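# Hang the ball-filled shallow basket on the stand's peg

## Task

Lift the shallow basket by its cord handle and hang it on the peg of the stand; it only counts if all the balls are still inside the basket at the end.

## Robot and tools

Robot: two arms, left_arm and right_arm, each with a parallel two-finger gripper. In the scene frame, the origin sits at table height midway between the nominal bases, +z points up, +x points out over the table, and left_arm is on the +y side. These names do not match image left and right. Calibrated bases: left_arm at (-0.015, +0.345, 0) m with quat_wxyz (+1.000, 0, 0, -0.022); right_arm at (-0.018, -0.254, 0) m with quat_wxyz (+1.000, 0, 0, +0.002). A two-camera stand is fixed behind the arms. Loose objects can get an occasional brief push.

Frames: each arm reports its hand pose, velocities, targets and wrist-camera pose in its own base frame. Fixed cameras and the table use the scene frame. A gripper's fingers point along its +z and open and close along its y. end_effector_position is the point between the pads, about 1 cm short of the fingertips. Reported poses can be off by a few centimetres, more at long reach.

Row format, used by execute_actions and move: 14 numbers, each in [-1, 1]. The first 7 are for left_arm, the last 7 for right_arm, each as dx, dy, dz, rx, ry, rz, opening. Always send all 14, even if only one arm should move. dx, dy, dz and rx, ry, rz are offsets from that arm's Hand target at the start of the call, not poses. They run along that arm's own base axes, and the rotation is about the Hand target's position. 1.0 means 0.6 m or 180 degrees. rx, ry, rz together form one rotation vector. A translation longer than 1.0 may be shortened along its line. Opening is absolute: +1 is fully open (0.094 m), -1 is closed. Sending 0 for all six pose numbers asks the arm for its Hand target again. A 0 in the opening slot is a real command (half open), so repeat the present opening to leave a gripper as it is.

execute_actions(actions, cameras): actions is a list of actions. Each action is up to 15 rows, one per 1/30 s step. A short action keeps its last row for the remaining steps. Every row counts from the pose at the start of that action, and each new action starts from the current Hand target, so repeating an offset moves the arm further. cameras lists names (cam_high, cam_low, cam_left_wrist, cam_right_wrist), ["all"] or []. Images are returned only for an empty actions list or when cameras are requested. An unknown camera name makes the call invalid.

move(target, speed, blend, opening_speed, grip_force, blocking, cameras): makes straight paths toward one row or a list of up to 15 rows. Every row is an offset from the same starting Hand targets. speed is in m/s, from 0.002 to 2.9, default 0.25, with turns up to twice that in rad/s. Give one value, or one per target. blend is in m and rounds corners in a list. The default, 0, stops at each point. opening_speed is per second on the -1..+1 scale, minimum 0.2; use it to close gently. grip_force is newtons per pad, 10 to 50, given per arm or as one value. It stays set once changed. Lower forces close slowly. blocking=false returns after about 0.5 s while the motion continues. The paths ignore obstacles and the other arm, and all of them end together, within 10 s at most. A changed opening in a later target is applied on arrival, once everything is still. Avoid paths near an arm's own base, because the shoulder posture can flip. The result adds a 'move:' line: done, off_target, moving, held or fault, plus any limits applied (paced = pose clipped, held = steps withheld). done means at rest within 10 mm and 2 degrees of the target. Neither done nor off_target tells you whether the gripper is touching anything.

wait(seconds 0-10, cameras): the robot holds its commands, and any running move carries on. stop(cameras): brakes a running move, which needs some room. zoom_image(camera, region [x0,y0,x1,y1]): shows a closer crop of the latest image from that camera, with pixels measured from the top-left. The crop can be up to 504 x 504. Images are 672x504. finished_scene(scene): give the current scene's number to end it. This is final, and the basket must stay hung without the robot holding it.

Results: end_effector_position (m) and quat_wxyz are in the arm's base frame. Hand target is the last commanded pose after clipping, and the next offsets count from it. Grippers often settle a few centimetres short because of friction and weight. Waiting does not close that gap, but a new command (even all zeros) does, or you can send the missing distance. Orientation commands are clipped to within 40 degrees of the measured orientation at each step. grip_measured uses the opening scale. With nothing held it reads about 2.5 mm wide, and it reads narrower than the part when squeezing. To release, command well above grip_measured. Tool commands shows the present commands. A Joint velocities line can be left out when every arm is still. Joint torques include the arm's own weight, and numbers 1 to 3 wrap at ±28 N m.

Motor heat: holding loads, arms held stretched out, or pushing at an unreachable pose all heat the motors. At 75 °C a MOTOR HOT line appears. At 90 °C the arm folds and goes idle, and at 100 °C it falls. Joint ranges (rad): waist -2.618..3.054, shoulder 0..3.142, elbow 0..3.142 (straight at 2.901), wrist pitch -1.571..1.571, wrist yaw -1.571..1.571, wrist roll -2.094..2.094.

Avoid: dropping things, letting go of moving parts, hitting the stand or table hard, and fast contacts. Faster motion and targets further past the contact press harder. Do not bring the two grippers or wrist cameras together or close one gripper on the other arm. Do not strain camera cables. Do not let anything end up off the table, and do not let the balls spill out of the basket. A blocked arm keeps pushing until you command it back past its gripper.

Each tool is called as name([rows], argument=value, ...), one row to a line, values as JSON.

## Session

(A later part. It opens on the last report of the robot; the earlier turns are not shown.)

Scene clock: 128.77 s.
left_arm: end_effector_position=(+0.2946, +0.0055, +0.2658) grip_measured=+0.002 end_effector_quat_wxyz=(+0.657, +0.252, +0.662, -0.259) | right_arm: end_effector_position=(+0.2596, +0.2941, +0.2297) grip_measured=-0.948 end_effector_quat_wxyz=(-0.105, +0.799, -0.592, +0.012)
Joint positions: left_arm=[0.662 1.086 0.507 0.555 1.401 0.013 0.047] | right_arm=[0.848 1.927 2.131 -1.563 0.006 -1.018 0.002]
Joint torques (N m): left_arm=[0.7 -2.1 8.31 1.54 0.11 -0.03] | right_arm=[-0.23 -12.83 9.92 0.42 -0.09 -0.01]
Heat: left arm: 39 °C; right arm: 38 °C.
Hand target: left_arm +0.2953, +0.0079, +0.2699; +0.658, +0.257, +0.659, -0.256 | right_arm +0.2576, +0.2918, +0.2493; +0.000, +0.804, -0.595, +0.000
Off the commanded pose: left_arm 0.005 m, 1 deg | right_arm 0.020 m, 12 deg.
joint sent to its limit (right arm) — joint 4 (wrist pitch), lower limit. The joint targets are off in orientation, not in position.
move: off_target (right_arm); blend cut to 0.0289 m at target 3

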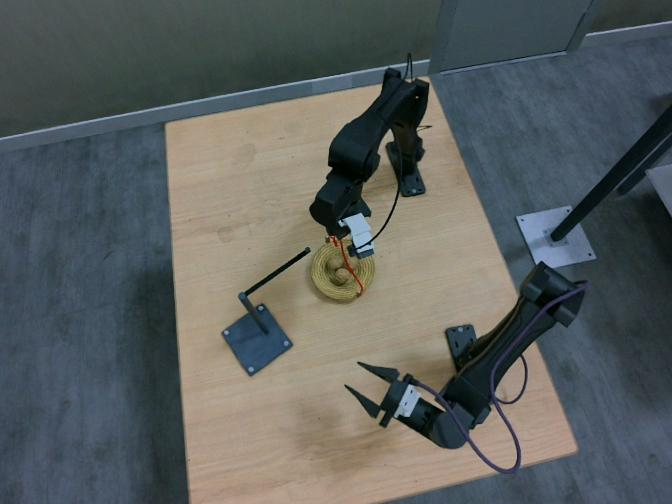

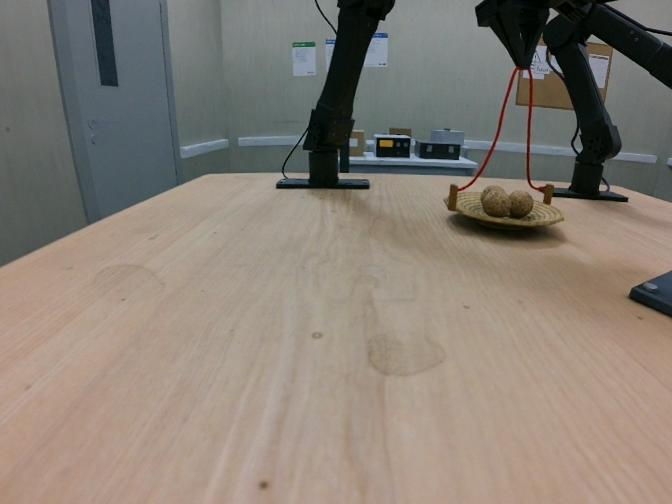

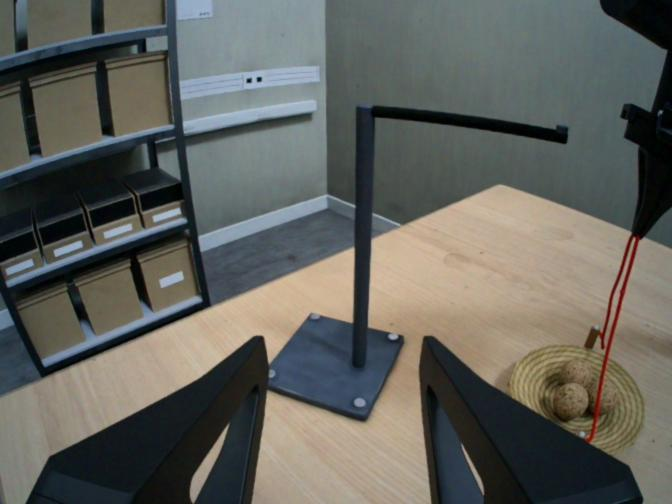

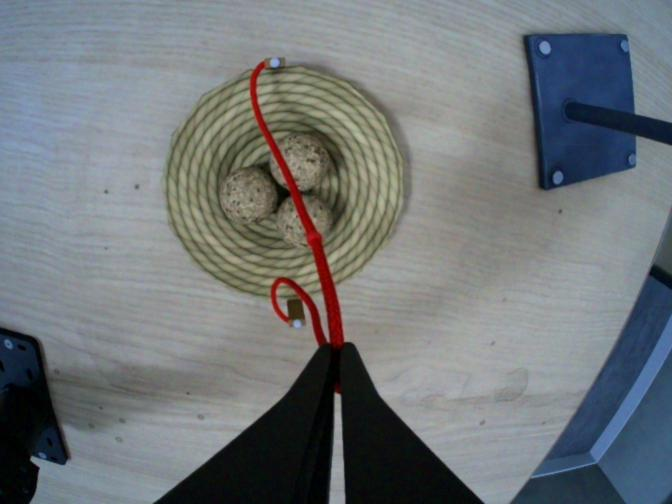

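move([
  [0,0,0,0,0,0,0,0,0,0.05,0,0,0,-1],
  [0,0,0,0,0,0,0,0,0,0.092,0,0,0,-1],
], speed=[0.06,0.02], blend=[0.01,0], cameras=["all"])

zoom_image(camera="cam_low", region=[380, 30, 600, 250])

Scene clock: 134.80 s.
left_arm: end_effector_position=(+0.2946, +0.0055, +0.2658) grip_measured=+0.002 end_effector_quat_wxyz=(+0.657, +0.252, +0.662, -0.259) | right_arm: end_effector_position=(+0.2614, +0.2961, +0.2770) grip_measured=-0.948 end_effector_quat_wxyz=(-0.176, +0.791, -0.586, +0.018)
Joint positions: left_arm=[0.662 1.086 0.507 0.555 1.401 0.013 0.047] | right_arm=[0.848 1.874 2.229 -1.569 0.006 -1.019 0.002]
Joint torques (N m): left_arm=[0.72 -2.1 8.31 1.54 0.12 -0.03] | right_arm=[-0.21 -13.34 10.24 0.71 -0.09 0]
Heat: left arm: 39 °C; right arm: 39 °C.
Hand target: left_arm +0.2953, +0.0079, +0.2699; +0.658, +0.257, +0.659, -0.256 | right_arm +0.2576, +0.2917, +0.3046; +0.000, +0.804, -0.595, +0.000
Off the commanded pose: left_arm 0.005 m, 1 deg | right_arm 0.028 m, 20 deg.
joint sent to its limit (right arm) — joint 4 (wrist pitch), lower limit. The joint targets are off in orientation, not in position.
move: off_target (right_arm)

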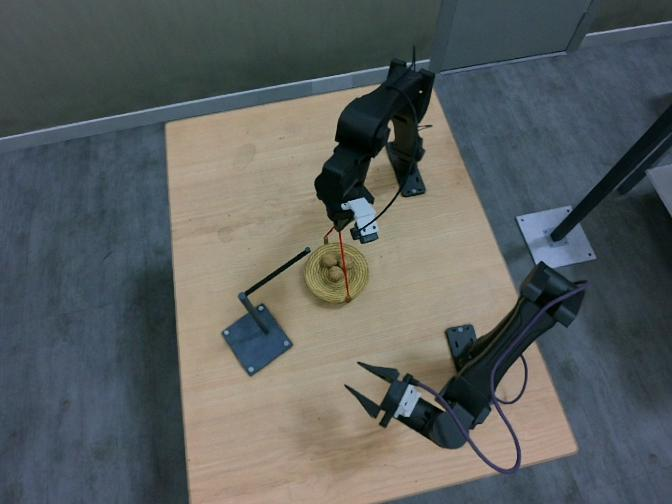

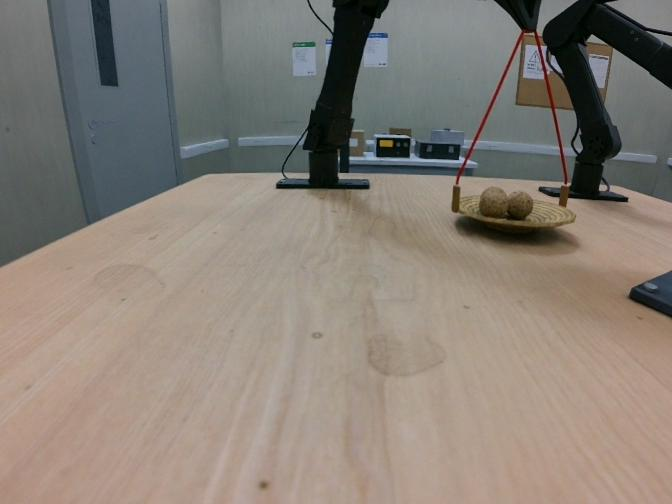

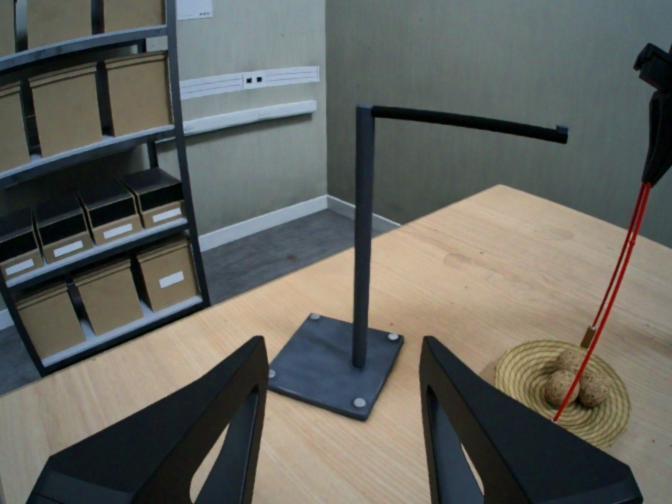

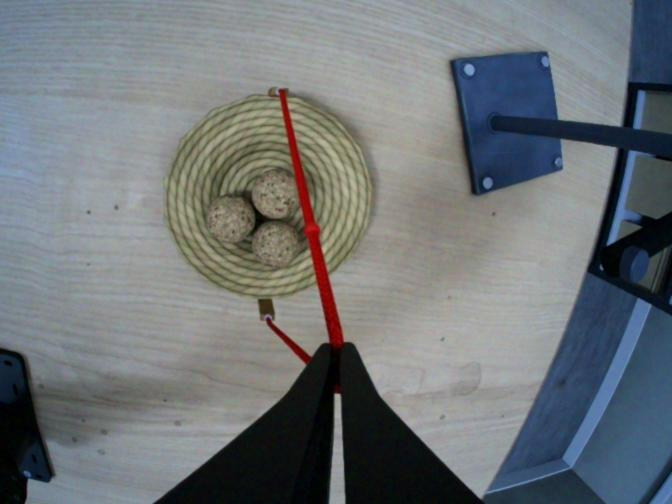

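Scaled by 2.291 from the camera's 672x504 image, which has a finer 960x720 frame.

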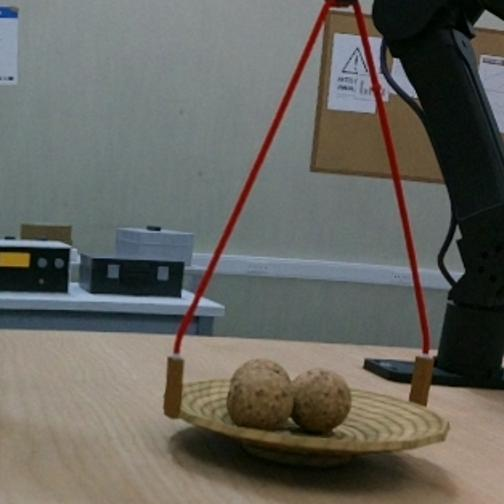

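move(target=[0,0,0,0,0,0,0,0,0,0.035,0,0,0,-1], speed=0.02, cameras=["all"])

zoom_image(camera="cam_low", region=[380, 30, 600, 250])

zoom_image(camera="cam_left_wrist", region=[450, 100, 672, 450])

Scene clock: 146.97 s.
left_arm: end_effector_position=(+0.2946, +0.0055, +0.2658) grip_measured=+0.002 end_effector_quat_wxyz=(+0.657, +0.252, +0.662, -0.259) | right_arm: end_effector_position=(+0.2619, +0.2966, +0.2960) grip_measured=-0.948 end_effector_quat_wxyz=(-0.204, +0.786, -0.583, +0.021)
Joint positions: left_arm=[0.662 1.086 0.507 0.555 1.401 0.013 0.047] | right_arm=[0.848 1.859 2.275 -1.573 0.006 -1.019 0.002]
Joint torques (N m): left_arm=[0.7 -2.09 8.31 1.54 0.12 -0.03] | right_arm=[-0.2 -13.04 10.1 0.81 -0.09 0]
Heat: left arm: 39 °C; right arm: 39 °C.
Hand target: left_arm +0.2953, +0.0079, +0.2699; +0.658, +0.257, +0.659, -0.256 | right_arm +0.2575, +0.2917, +0.3239; -0.014, +0.804, -0.595, +0.001 (not the last commanded pose)
Off the commanded pose: left_arm 0.005 m, 1 deg | right_arm 0.030 m, 24 deg.
joint sent to its limit (right arm) — joint 4 (wrist pitch), lower limit.
move: off_target (right_arm; path cut at 10 s)

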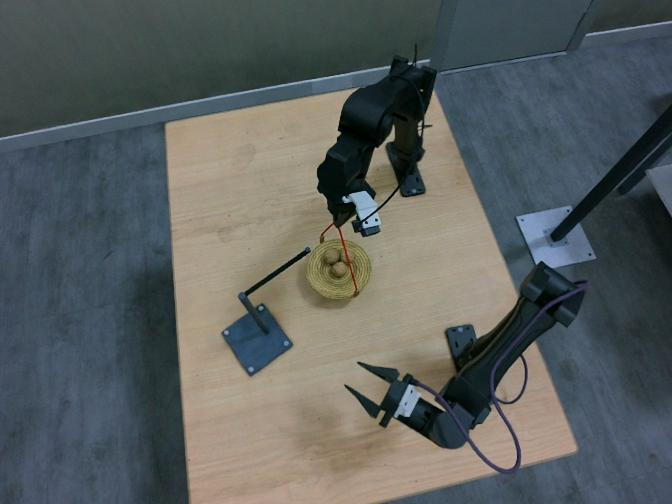

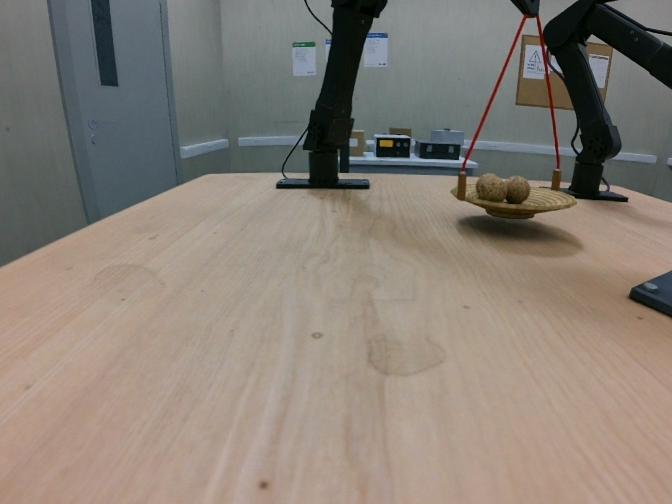

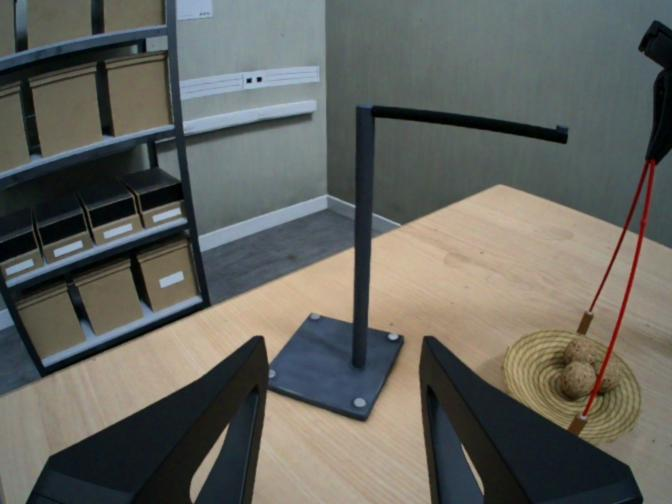

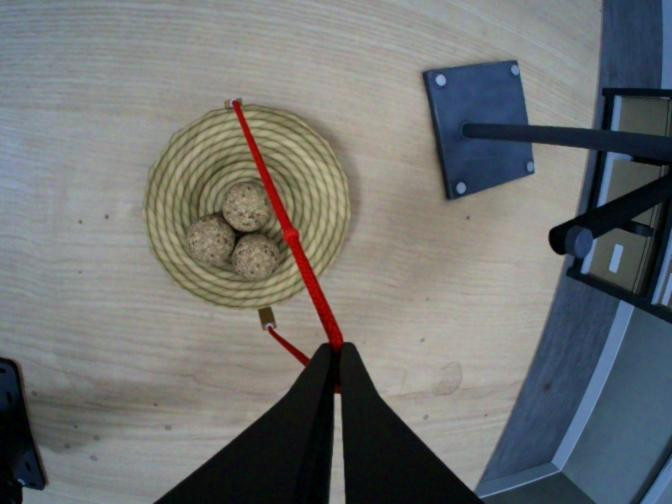

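Scaled by 2.291 from the camera's 672x504 image, which has a finer 960x720 frame.

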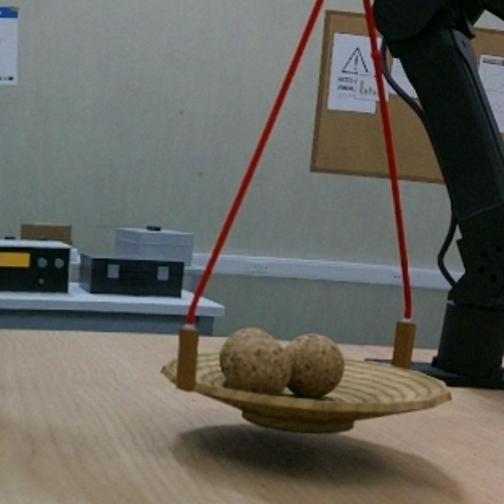

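Scaled by 1.440 from the camera's 672x504 image, which has a finer 960x720 frame.

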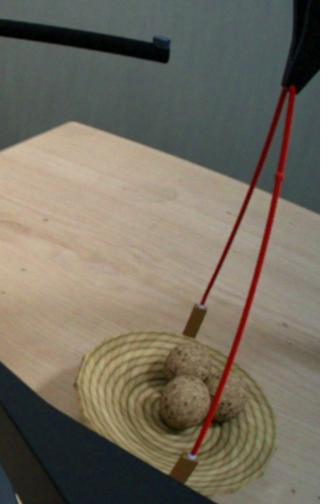

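move(target=[0,0,0,0,0,0,0,0.059,0.052,0.11,0.0961,-0.2530,0.0475,-1], speed=0.06, cameras=["all"])

zoom_image(camera="cam_high", region=[220, 180, 420, 330])

zoom_image(camera="cam_left_wrist", region=[350, 50, 672, 450])

Scene clock: 160.00 s.
left_arm: end_effector_position=(+0.2946, +0.0055, +0.2658) grip_measured=+0.002 end_effector_quat_wxyz=(+0.657, +0.252, +0.662, -0.259) | right_arm: end_effector_position=(+0.2954, +0.3272, +0.3640) grip_measured=-0.948 end_effector_quat_wxyz=(-0.324, +0.788, -0.478, +0.214)
Joint positions: left_arm=[0.662 1.086 0.507 0.555 1.401 0.013 0.047] | right_arm=[0.987 1.852 2.354 -1.353 0.381 -1.209 0.002]
Joint torques (N m): left_arm=[0.7 -2.11 8.28 1.54 0.12 -0.02] | right_arm=[0.46 -12.41 8.03 1.47 0.34 0.03]
Heat: left arm: 39 °C; right arm: 39 °C.
Hand target: left_arm +0.2953, +0.0079, +0.2699; +0.658, +0.257, +0.659, -0.256 | right_arm +0.2929, +0.3229, +0.3900; -0.360, +0.771, -0.476, +0.223
Off the commanded pose: left_arm 0.005 m, 1 deg | right_arm 0.026 m, 5 deg.
move: off_target (right_arm)

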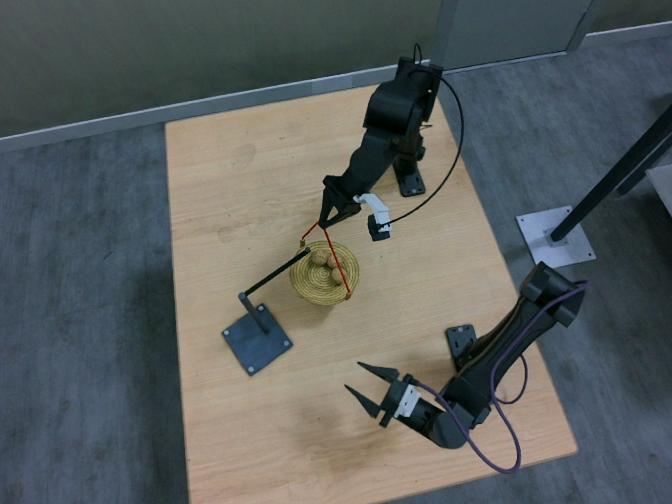

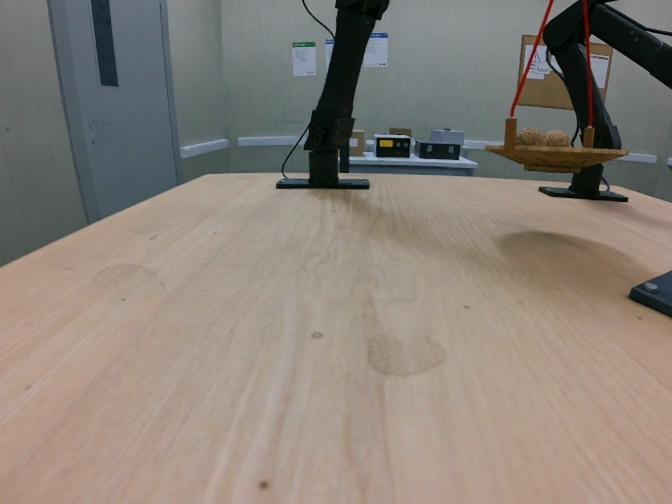

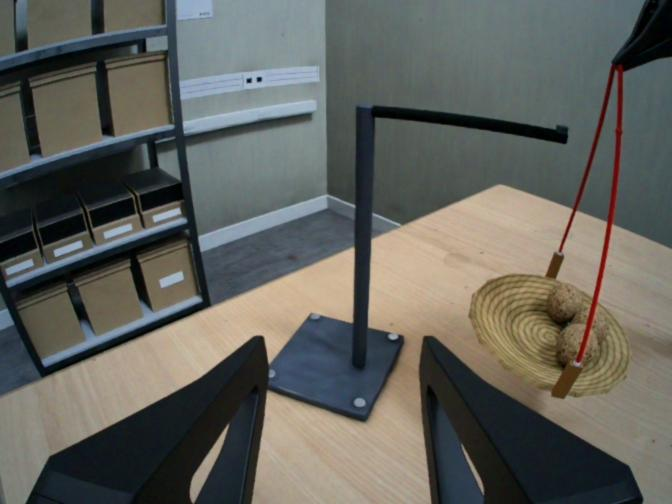

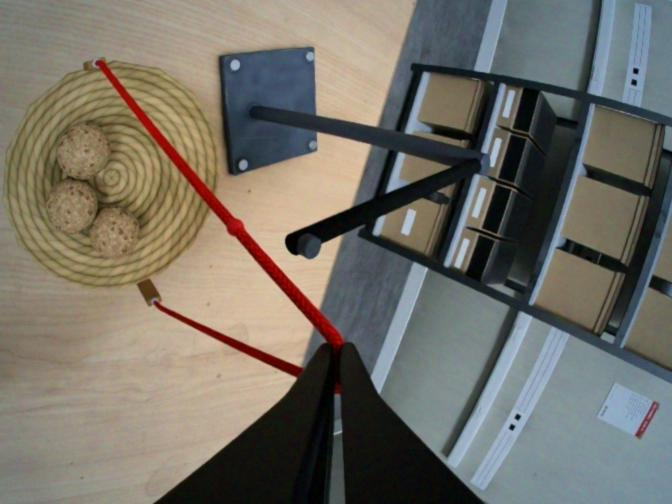

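Scaled by 2.520 from the camera's 672x504 image, which has a finer 960x720 frame.

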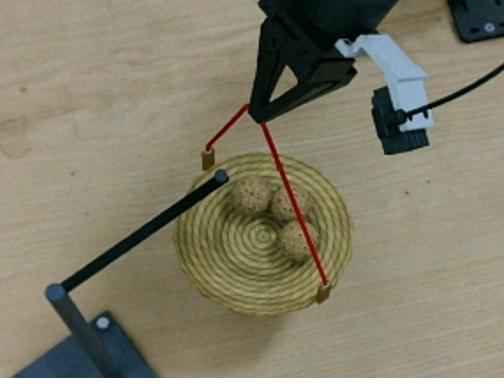

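Scaled by 1.260 from the camera's 672x504 image, which has a finer 960x720 frame.

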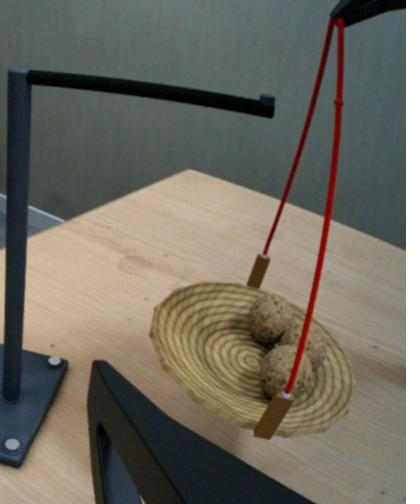

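move(target=[0,0,0,0,0,0,0,0.116,0.056,0,0,0,0,-1], speed=0.035, cameras=["all"])

zoom_image(camera="cam_high", region=[220, 180, 380, 300])

zoom_image(camera="cam_left_wrist", region=[350, 0, 672, 400])

Scene clock: 175.30 s.
left_arm: end_effector_position=(+0.2946, +0.0055, +0.2658) grip_measured=+0.002 end_effector_quat_wxyz=(+0.657, +0.252, +0.662, -0.259) | right_arm: end_effector_position=(+0.3538, +0.3485, +0.3870) grip_measured=-0.948 end_effector_quat_wxyz=(-0.371, +0.769, -0.467, +0.229)
Joint positions: left_arm=[0.662 1.086 0.507 0.555 1.401 0.013 0.047] | right_arm=[0.893 2.139 2.837 -1.412 0.326 -1.308 0.002]
Joint torques (N m): left_arm=[0.73 -2.1 8.29 1.54 0.12 -0.02] | right_arm=[-0.39 -8.57 9.01 1.63 0.05 0.03]
Heat: left arm: 40 °C; right arm: 39 °C.
Hand target: left_arm +0.2953, +0.0079, +0.2699; +0.658, +0.257, +0.659, -0.256 | right_arm +0.3625, +0.3565, +0.3900; -0.360, +0.771, -0.477, +0.222
Off the commanded pose: left_arm 0.005 m, 1 deg | right_arm 0.012 m, 2 deg.
elbow stopped short (right arm): the move would have taken joint 3 (elbow) straighter than the controller allows.
move: off_target (right_arm)

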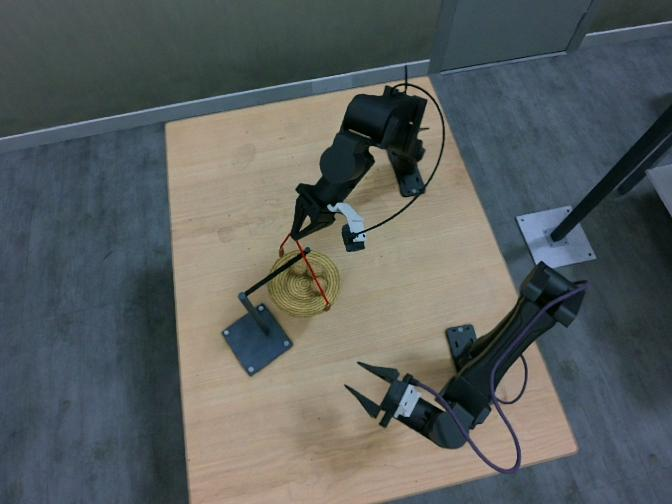

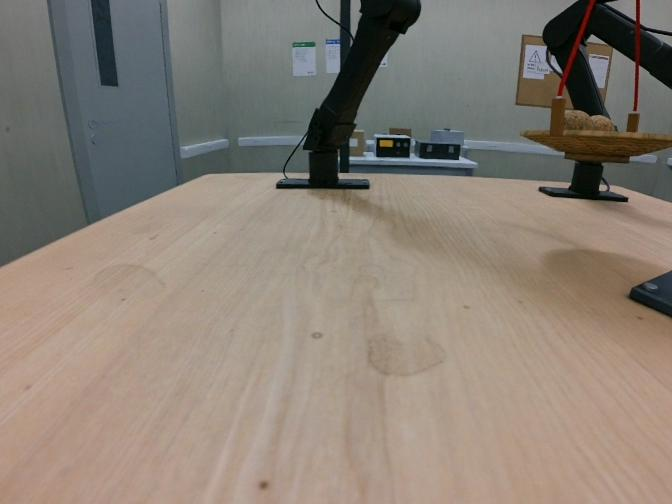

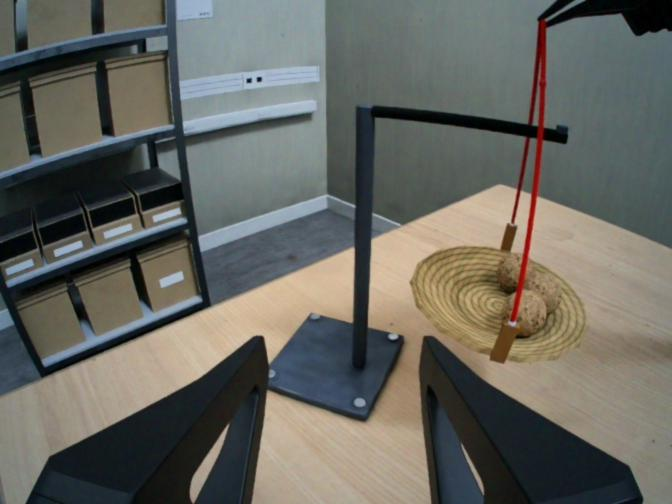

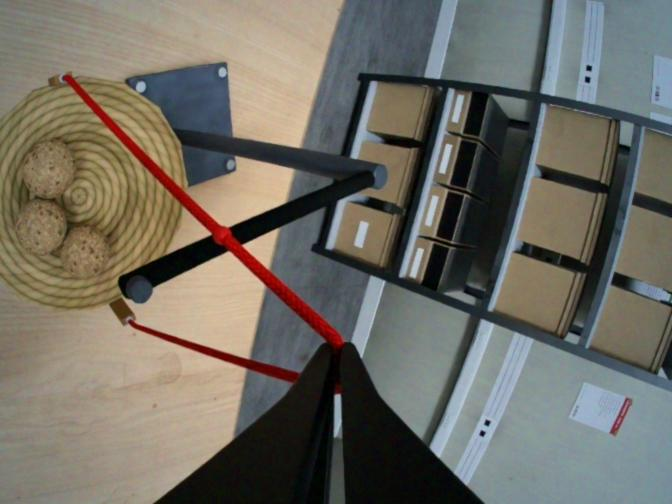

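Scaled by 3.150 from the camera's 672x504 image, which has a finer 960x720 frame.

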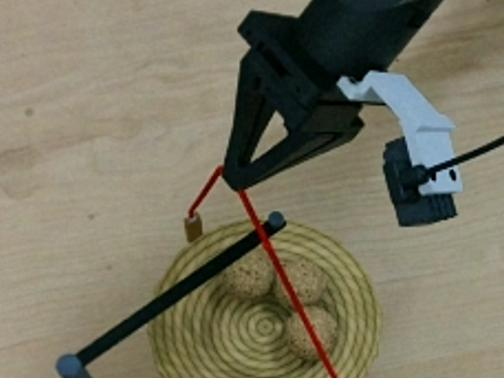

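Scaled by 1.260 from the camera's 672x504 image, which has a finer 960x720 frame.

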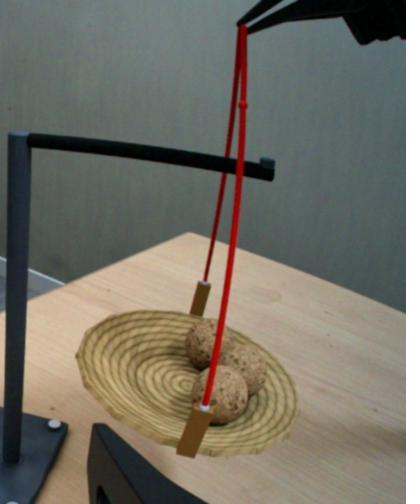

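move(target=[0,0,0,0,0,0,0,0.005,0.003,-0.06,0,0,0,-1], speed=0.03, cameras=["all"])

zoom_image(camera="cam_high", region=[220, 180, 380, 300])

zoom_image(camera="cam_left_wrist", region=[440, 40, 620, 180])

Scene clock: 180.17 s.
left_arm: end_effector_position=(+0.2946, +0.0055, +0.2658) grip_measured=+0.002 end_effector_quat_wxyz=(+0.657, +0.252, +0.662, -0.259) | right_arm: end_effector_position=(+0.3677, +0.3649, +0.3259) grip_measured=-0.948 end_effector_quat_wxyz=(-0.324, +0.790, -0.472, +0.220)
Joint positions: left_arm=[0.662 1.086 0.507 0.555 1.401 0.013 0.047] | right_arm=[0.89 2.089 2.507 -1.237 0.323 -1.302 0.002]
Joint torques (N m): left_arm=[0.7 -2.1 8.31 1.54 0.13 -0.03] | right_arm=[-0.46 -16.25 6.6 1.5 0.08 0.16]
Heat: left arm: 40 °C; right arm: 39 °C.
Hand target: left_arm +0.2953, +0.0079, +0.2699; +0.658, +0.257, +0.659, -0.256 | right_arm +0.3656, +0.3582, +0.3541; -0.360, +0.771, -0.477, +0.223
Off the commanded pose: left_arm 0.005 m, 1 deg | right_arm 0.029 m, 5 deg.
move: off_target (right_arm)

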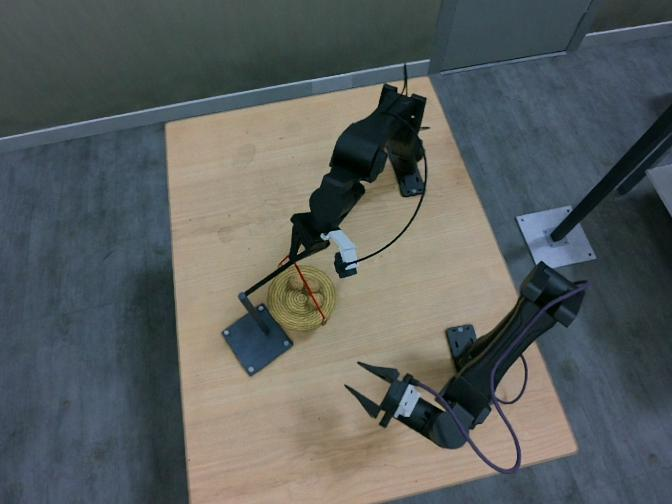

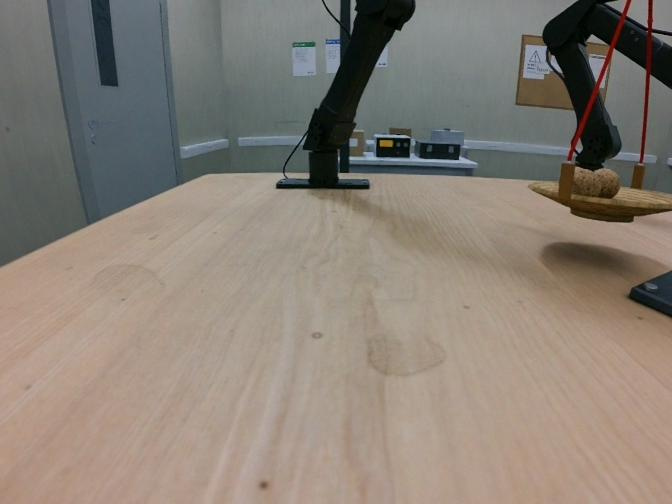

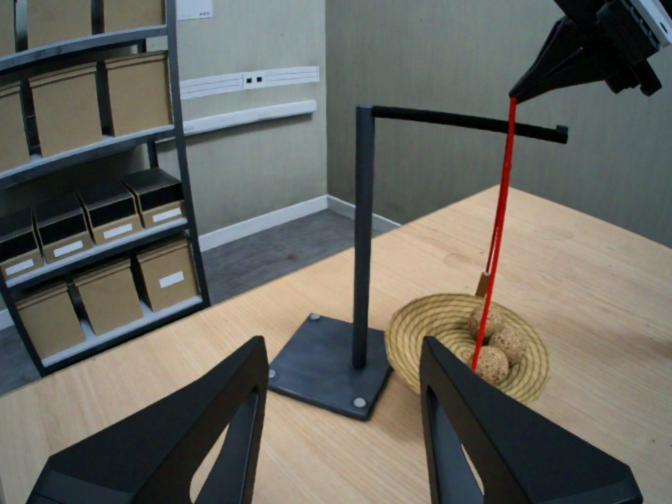

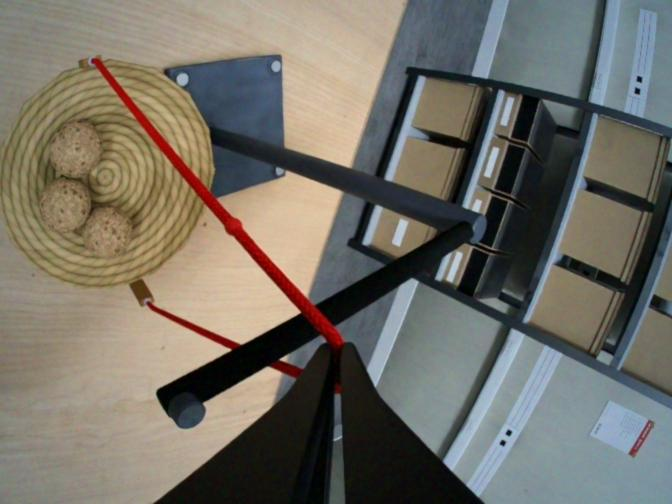

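Scaled by 3.150 from the camera's 672x504 image, which has a finer 960x720 frame.

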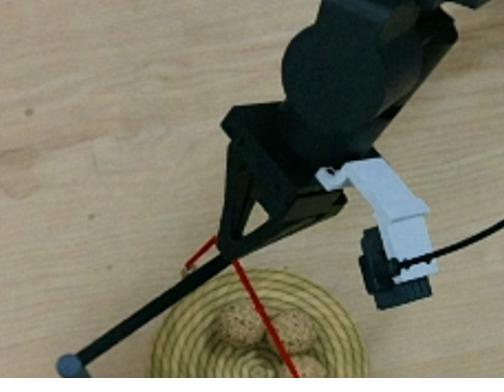

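Scaled by 2.800 from the camera's 672x504 image, which has a finer 960x720 frame.

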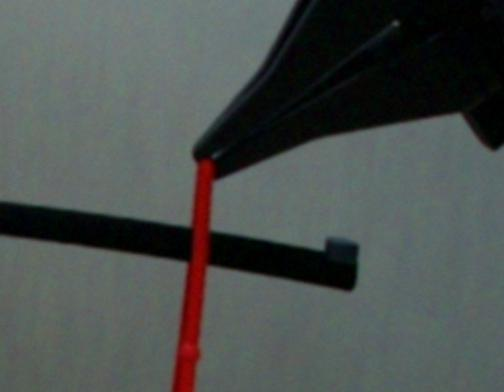

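move(target=[0,0,0,0,0,0,0,0.003,-0.008,-0.017,0,0,0,-1], speed=0.02, cameras=["all"])

zoom_image(camera="cam_high", region=[220, 180, 380, 300])

zoom_image(camera="cam_left_wrist", region=[440, 40, 620, 180])

Scene clock: 185.90 s.
left_arm: end_effector_position=(+0.2946, +0.0055, +0.2658) grip_measured=+0.002 end_effector_quat_wxyz=(+0.657, +0.252, +0.662, -0.259) | right_arm: end_effector_position=(+0.3699, +0.3600, +0.3154) grip_measured=-0.948 end_effector_quat_wxyz=(-0.325, +0.787, -0.476, +0.219)
Joint positions: left_arm=[0.662 1.086 0.507 0.555 1.401 0.013 0.047] | right_arm=[0.878 2.02 2.345 -1.141 0.315 -1.302 0.002]
Joint torques (N m): left_arm=[0.73 -2.09 8.31 1.54 0.13 -0.03] | right_arm=[-0.44 -16.1 6.95 1.5 0.06 0.07]
Heat: left arm: 40 °C; right arm: 39 °C.
Hand target: left_arm +0.2953, +0.0079, +0.2699; +0.658, +0.257, +0.659, -0.256 | right_arm +0.3674, +0.3535, +0.3437; -0.360, +0.771, -0.477, +0.223
Off the commanded pose: left_arm 0.005 m, 1 deg | right_arm 0.029 m, 4 deg.
move: off_target (right_arm)

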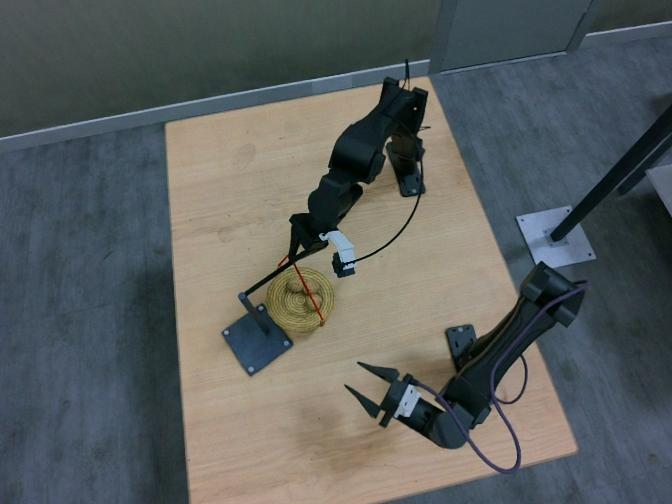

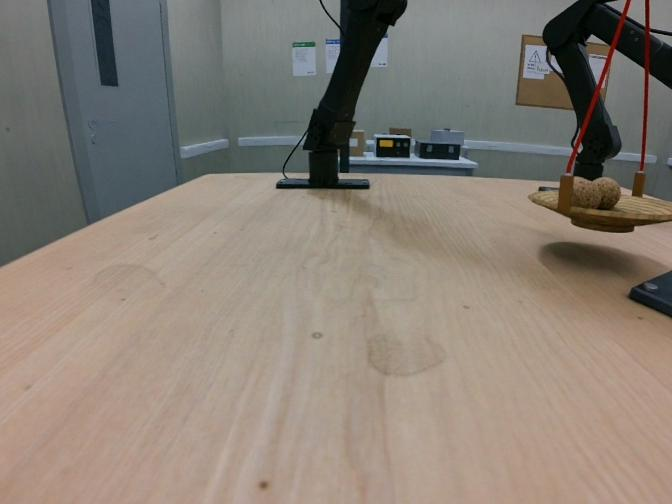

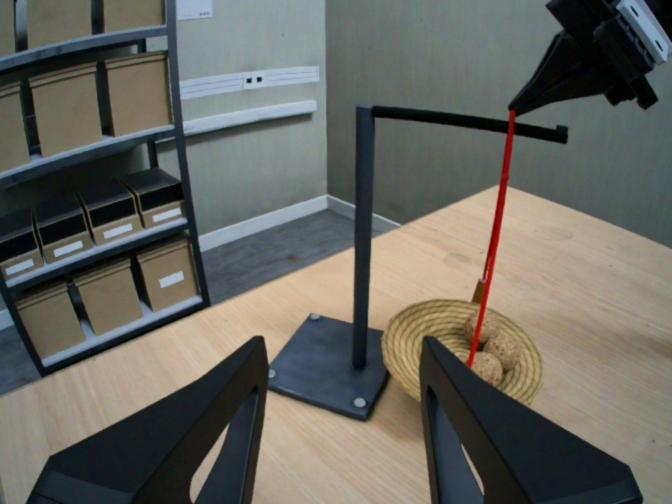

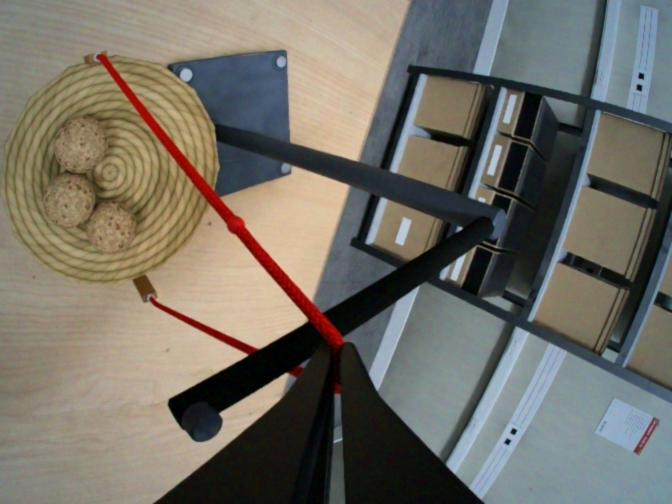

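Scaled by 3.150 from the camera's 672x504 image, which has a finer 960x720 frame.

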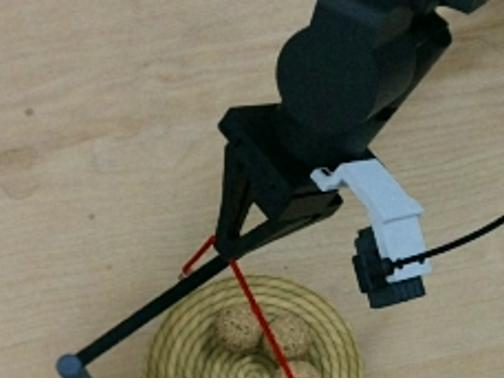

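Scaled by 2.800 from the camera's 672x504 image, which has a finer 960x720 frame.

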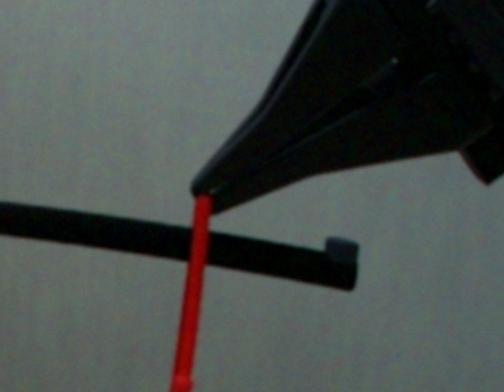

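move(target=[0,0,0,0,0,0,0,0.0,0,-0.015,0,0,0,-1], speed=0.015, cameras=["all"])

zoom_image(camera="cam_right_wrist", region=[200, 240, 450, 460])

zoom_image(camera="cam_left_wrist", region=[440, 40, 620, 180])

Scene clock: 189.00 s.
left_arm: end_effector_position=(+0.2946, +0.0055, +0.2658) grip_measured=+0.002 end_effector_quat_wxyz=(+0.657, +0.252, +0.662, -0.259) | right_arm: end_effector_position=(+0.3695, +0.3595, +0.3100) grip_measured=-0.948 end_effector_quat_wxyz=(-0.329, +0.786, -0.475, +0.220)
Joint positions: left_arm=[0.662 1.086 0.507 0.555 1.401 0.013 0.047] | right_arm=[0.878 1.983 2.258 -1.082 0.315 -1.302 0.002]
Joint torques (N m): left_arm=[0.73 -2.09 8.32 1.54 0.12 -0.02] | right_arm=[-0.44 -15.51 7.05 1.49 0.06 0.08]
Heat: left arm: 40 °C; right arm: 39 °C.
Hand target: left_arm +0.2953, +0.0079, +0.2699; +0.658, +0.257, +0.659, -0.256 | right_arm +0.3674, +0.3535, +0.3349; -0.360, +0.771, -0.477, +0.223
Off the commanded pose: left_arm 0.005 m, 1 deg | right_arm 0.026 m, 4 deg.
move: off_target (right_arm)

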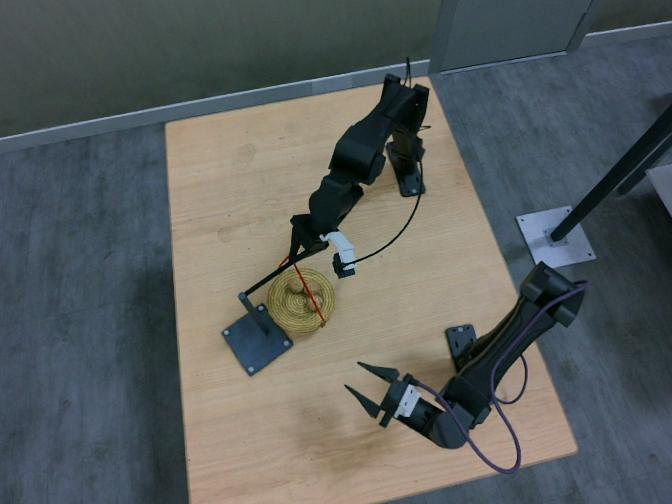

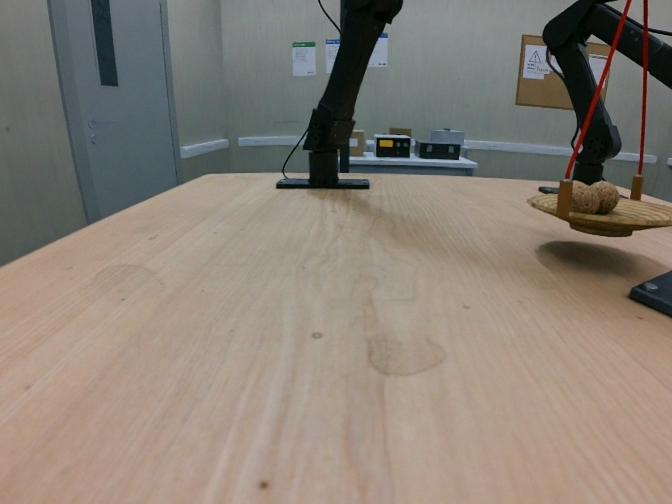

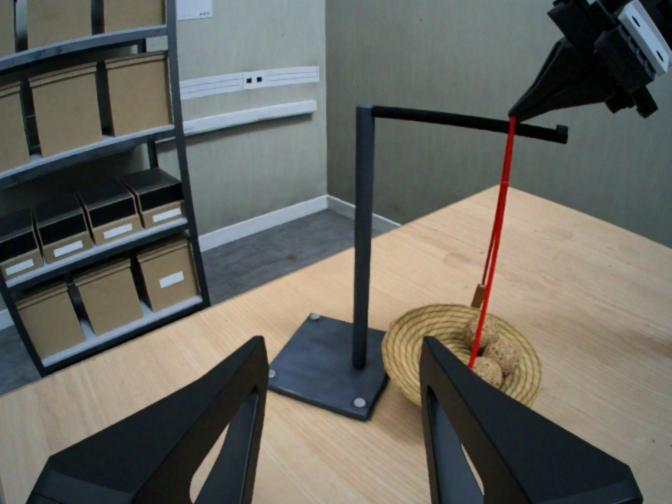

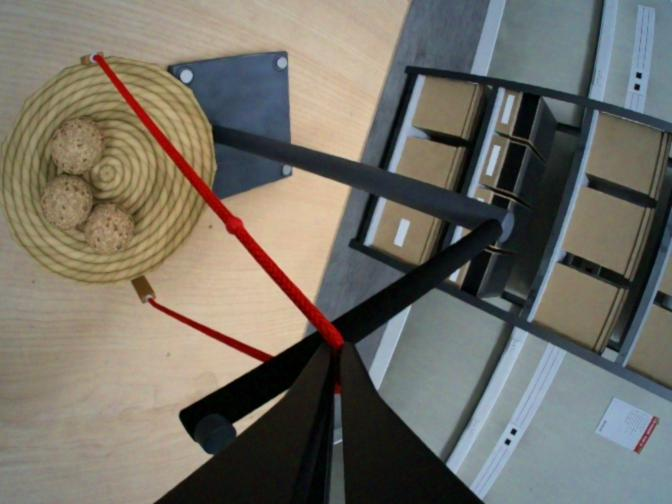

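Scaled by 2.016 from the camera's 672x504 image, which has a finer 960x720 frame.

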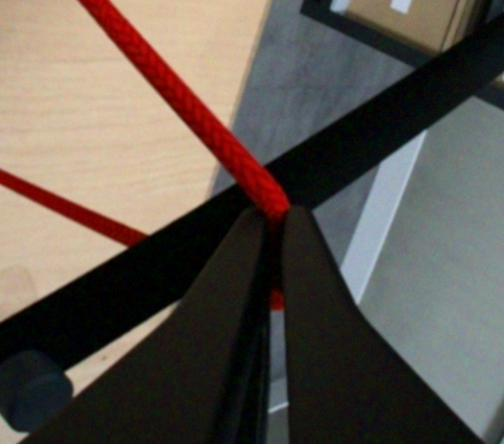

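Scaled by 2.800 from the camera's 672x504 image, which has a finer 960x720 frame.

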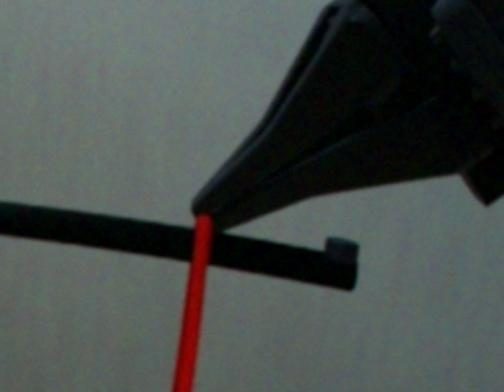

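move(target=[0,0,0,0,0,0,0,0.0,0,-0.008,0,0,0,-1], speed=0.015, cameras=["cam_left_wrist","cam_right_wrist"])

zoom_image(camera="cam_left_wrist", region=[440, 40, 620, 180])

Scene clock: 191.23 s.
left_arm: end_effector_position=(+0.2946, +0.0055, +0.2658) grip_measured=+0.002 end_effector_quat_wxyz=(+0.657, +0.252, +0.662, -0.259) | right_arm: end_effector_position=(+0.3695, +0.3596, +0.3095) grip_measured=-0.948 end_effector_quat_wxyz=(-0.335, +0.783, -0.475, +0.221)
Joint positions: left_arm=[0.662 1.086 0.507 0.555 1.401 0.013 0.047] | right_arm=[0.878 1.965 2.219 -1.049 0.315 -1.302 0.002]
Joint torques (N m): left_arm=[0.72 -2.11 8.31 1.53 0.12 -0.03] | right_arm=[-0.47 -14.94 6.9 1.46 0.06 0.07]
Motor temperatures (°C): left_arm=[25 29 40 34 25 22 24] | right_arm=[25 35 39 33 27 25 28]
Heat: left arm: 40 °C; right arm: 39 °C.
Hand target: left_arm +0.2953, +0.0079, +0.2699; +0.658, +0.257, +0.659, -0.256 | right_arm +0.3674, +0.3535, +0.3299; -0.360, +0.771, -0.477, +0.223
Off the commanded pose: left_arm 0.005 m, 1 deg | right_arm 0.022 m, 3 deg.
move: off_target (right_arm)
Images, in order (width x height): cam_left_wrist 672x504, cam_right_wrist 672x504.

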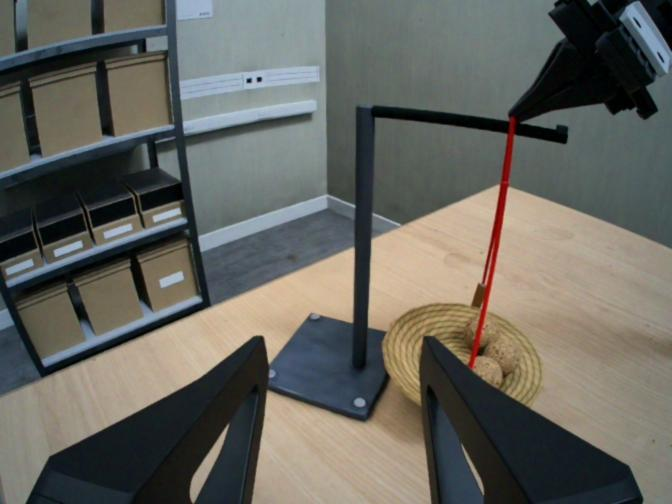

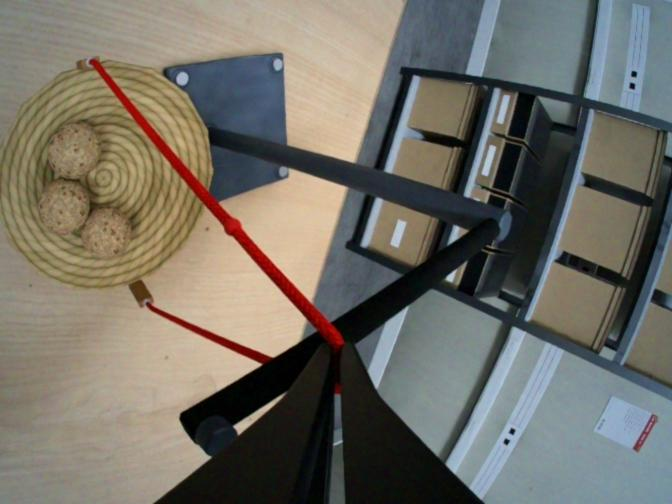

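Scaled by 2.800 from the camera's 672x504 image, which has a finer 960x720 frame.

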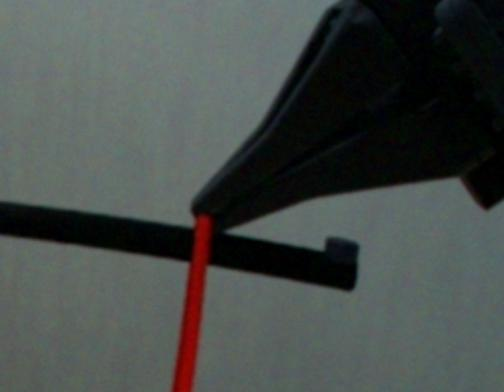

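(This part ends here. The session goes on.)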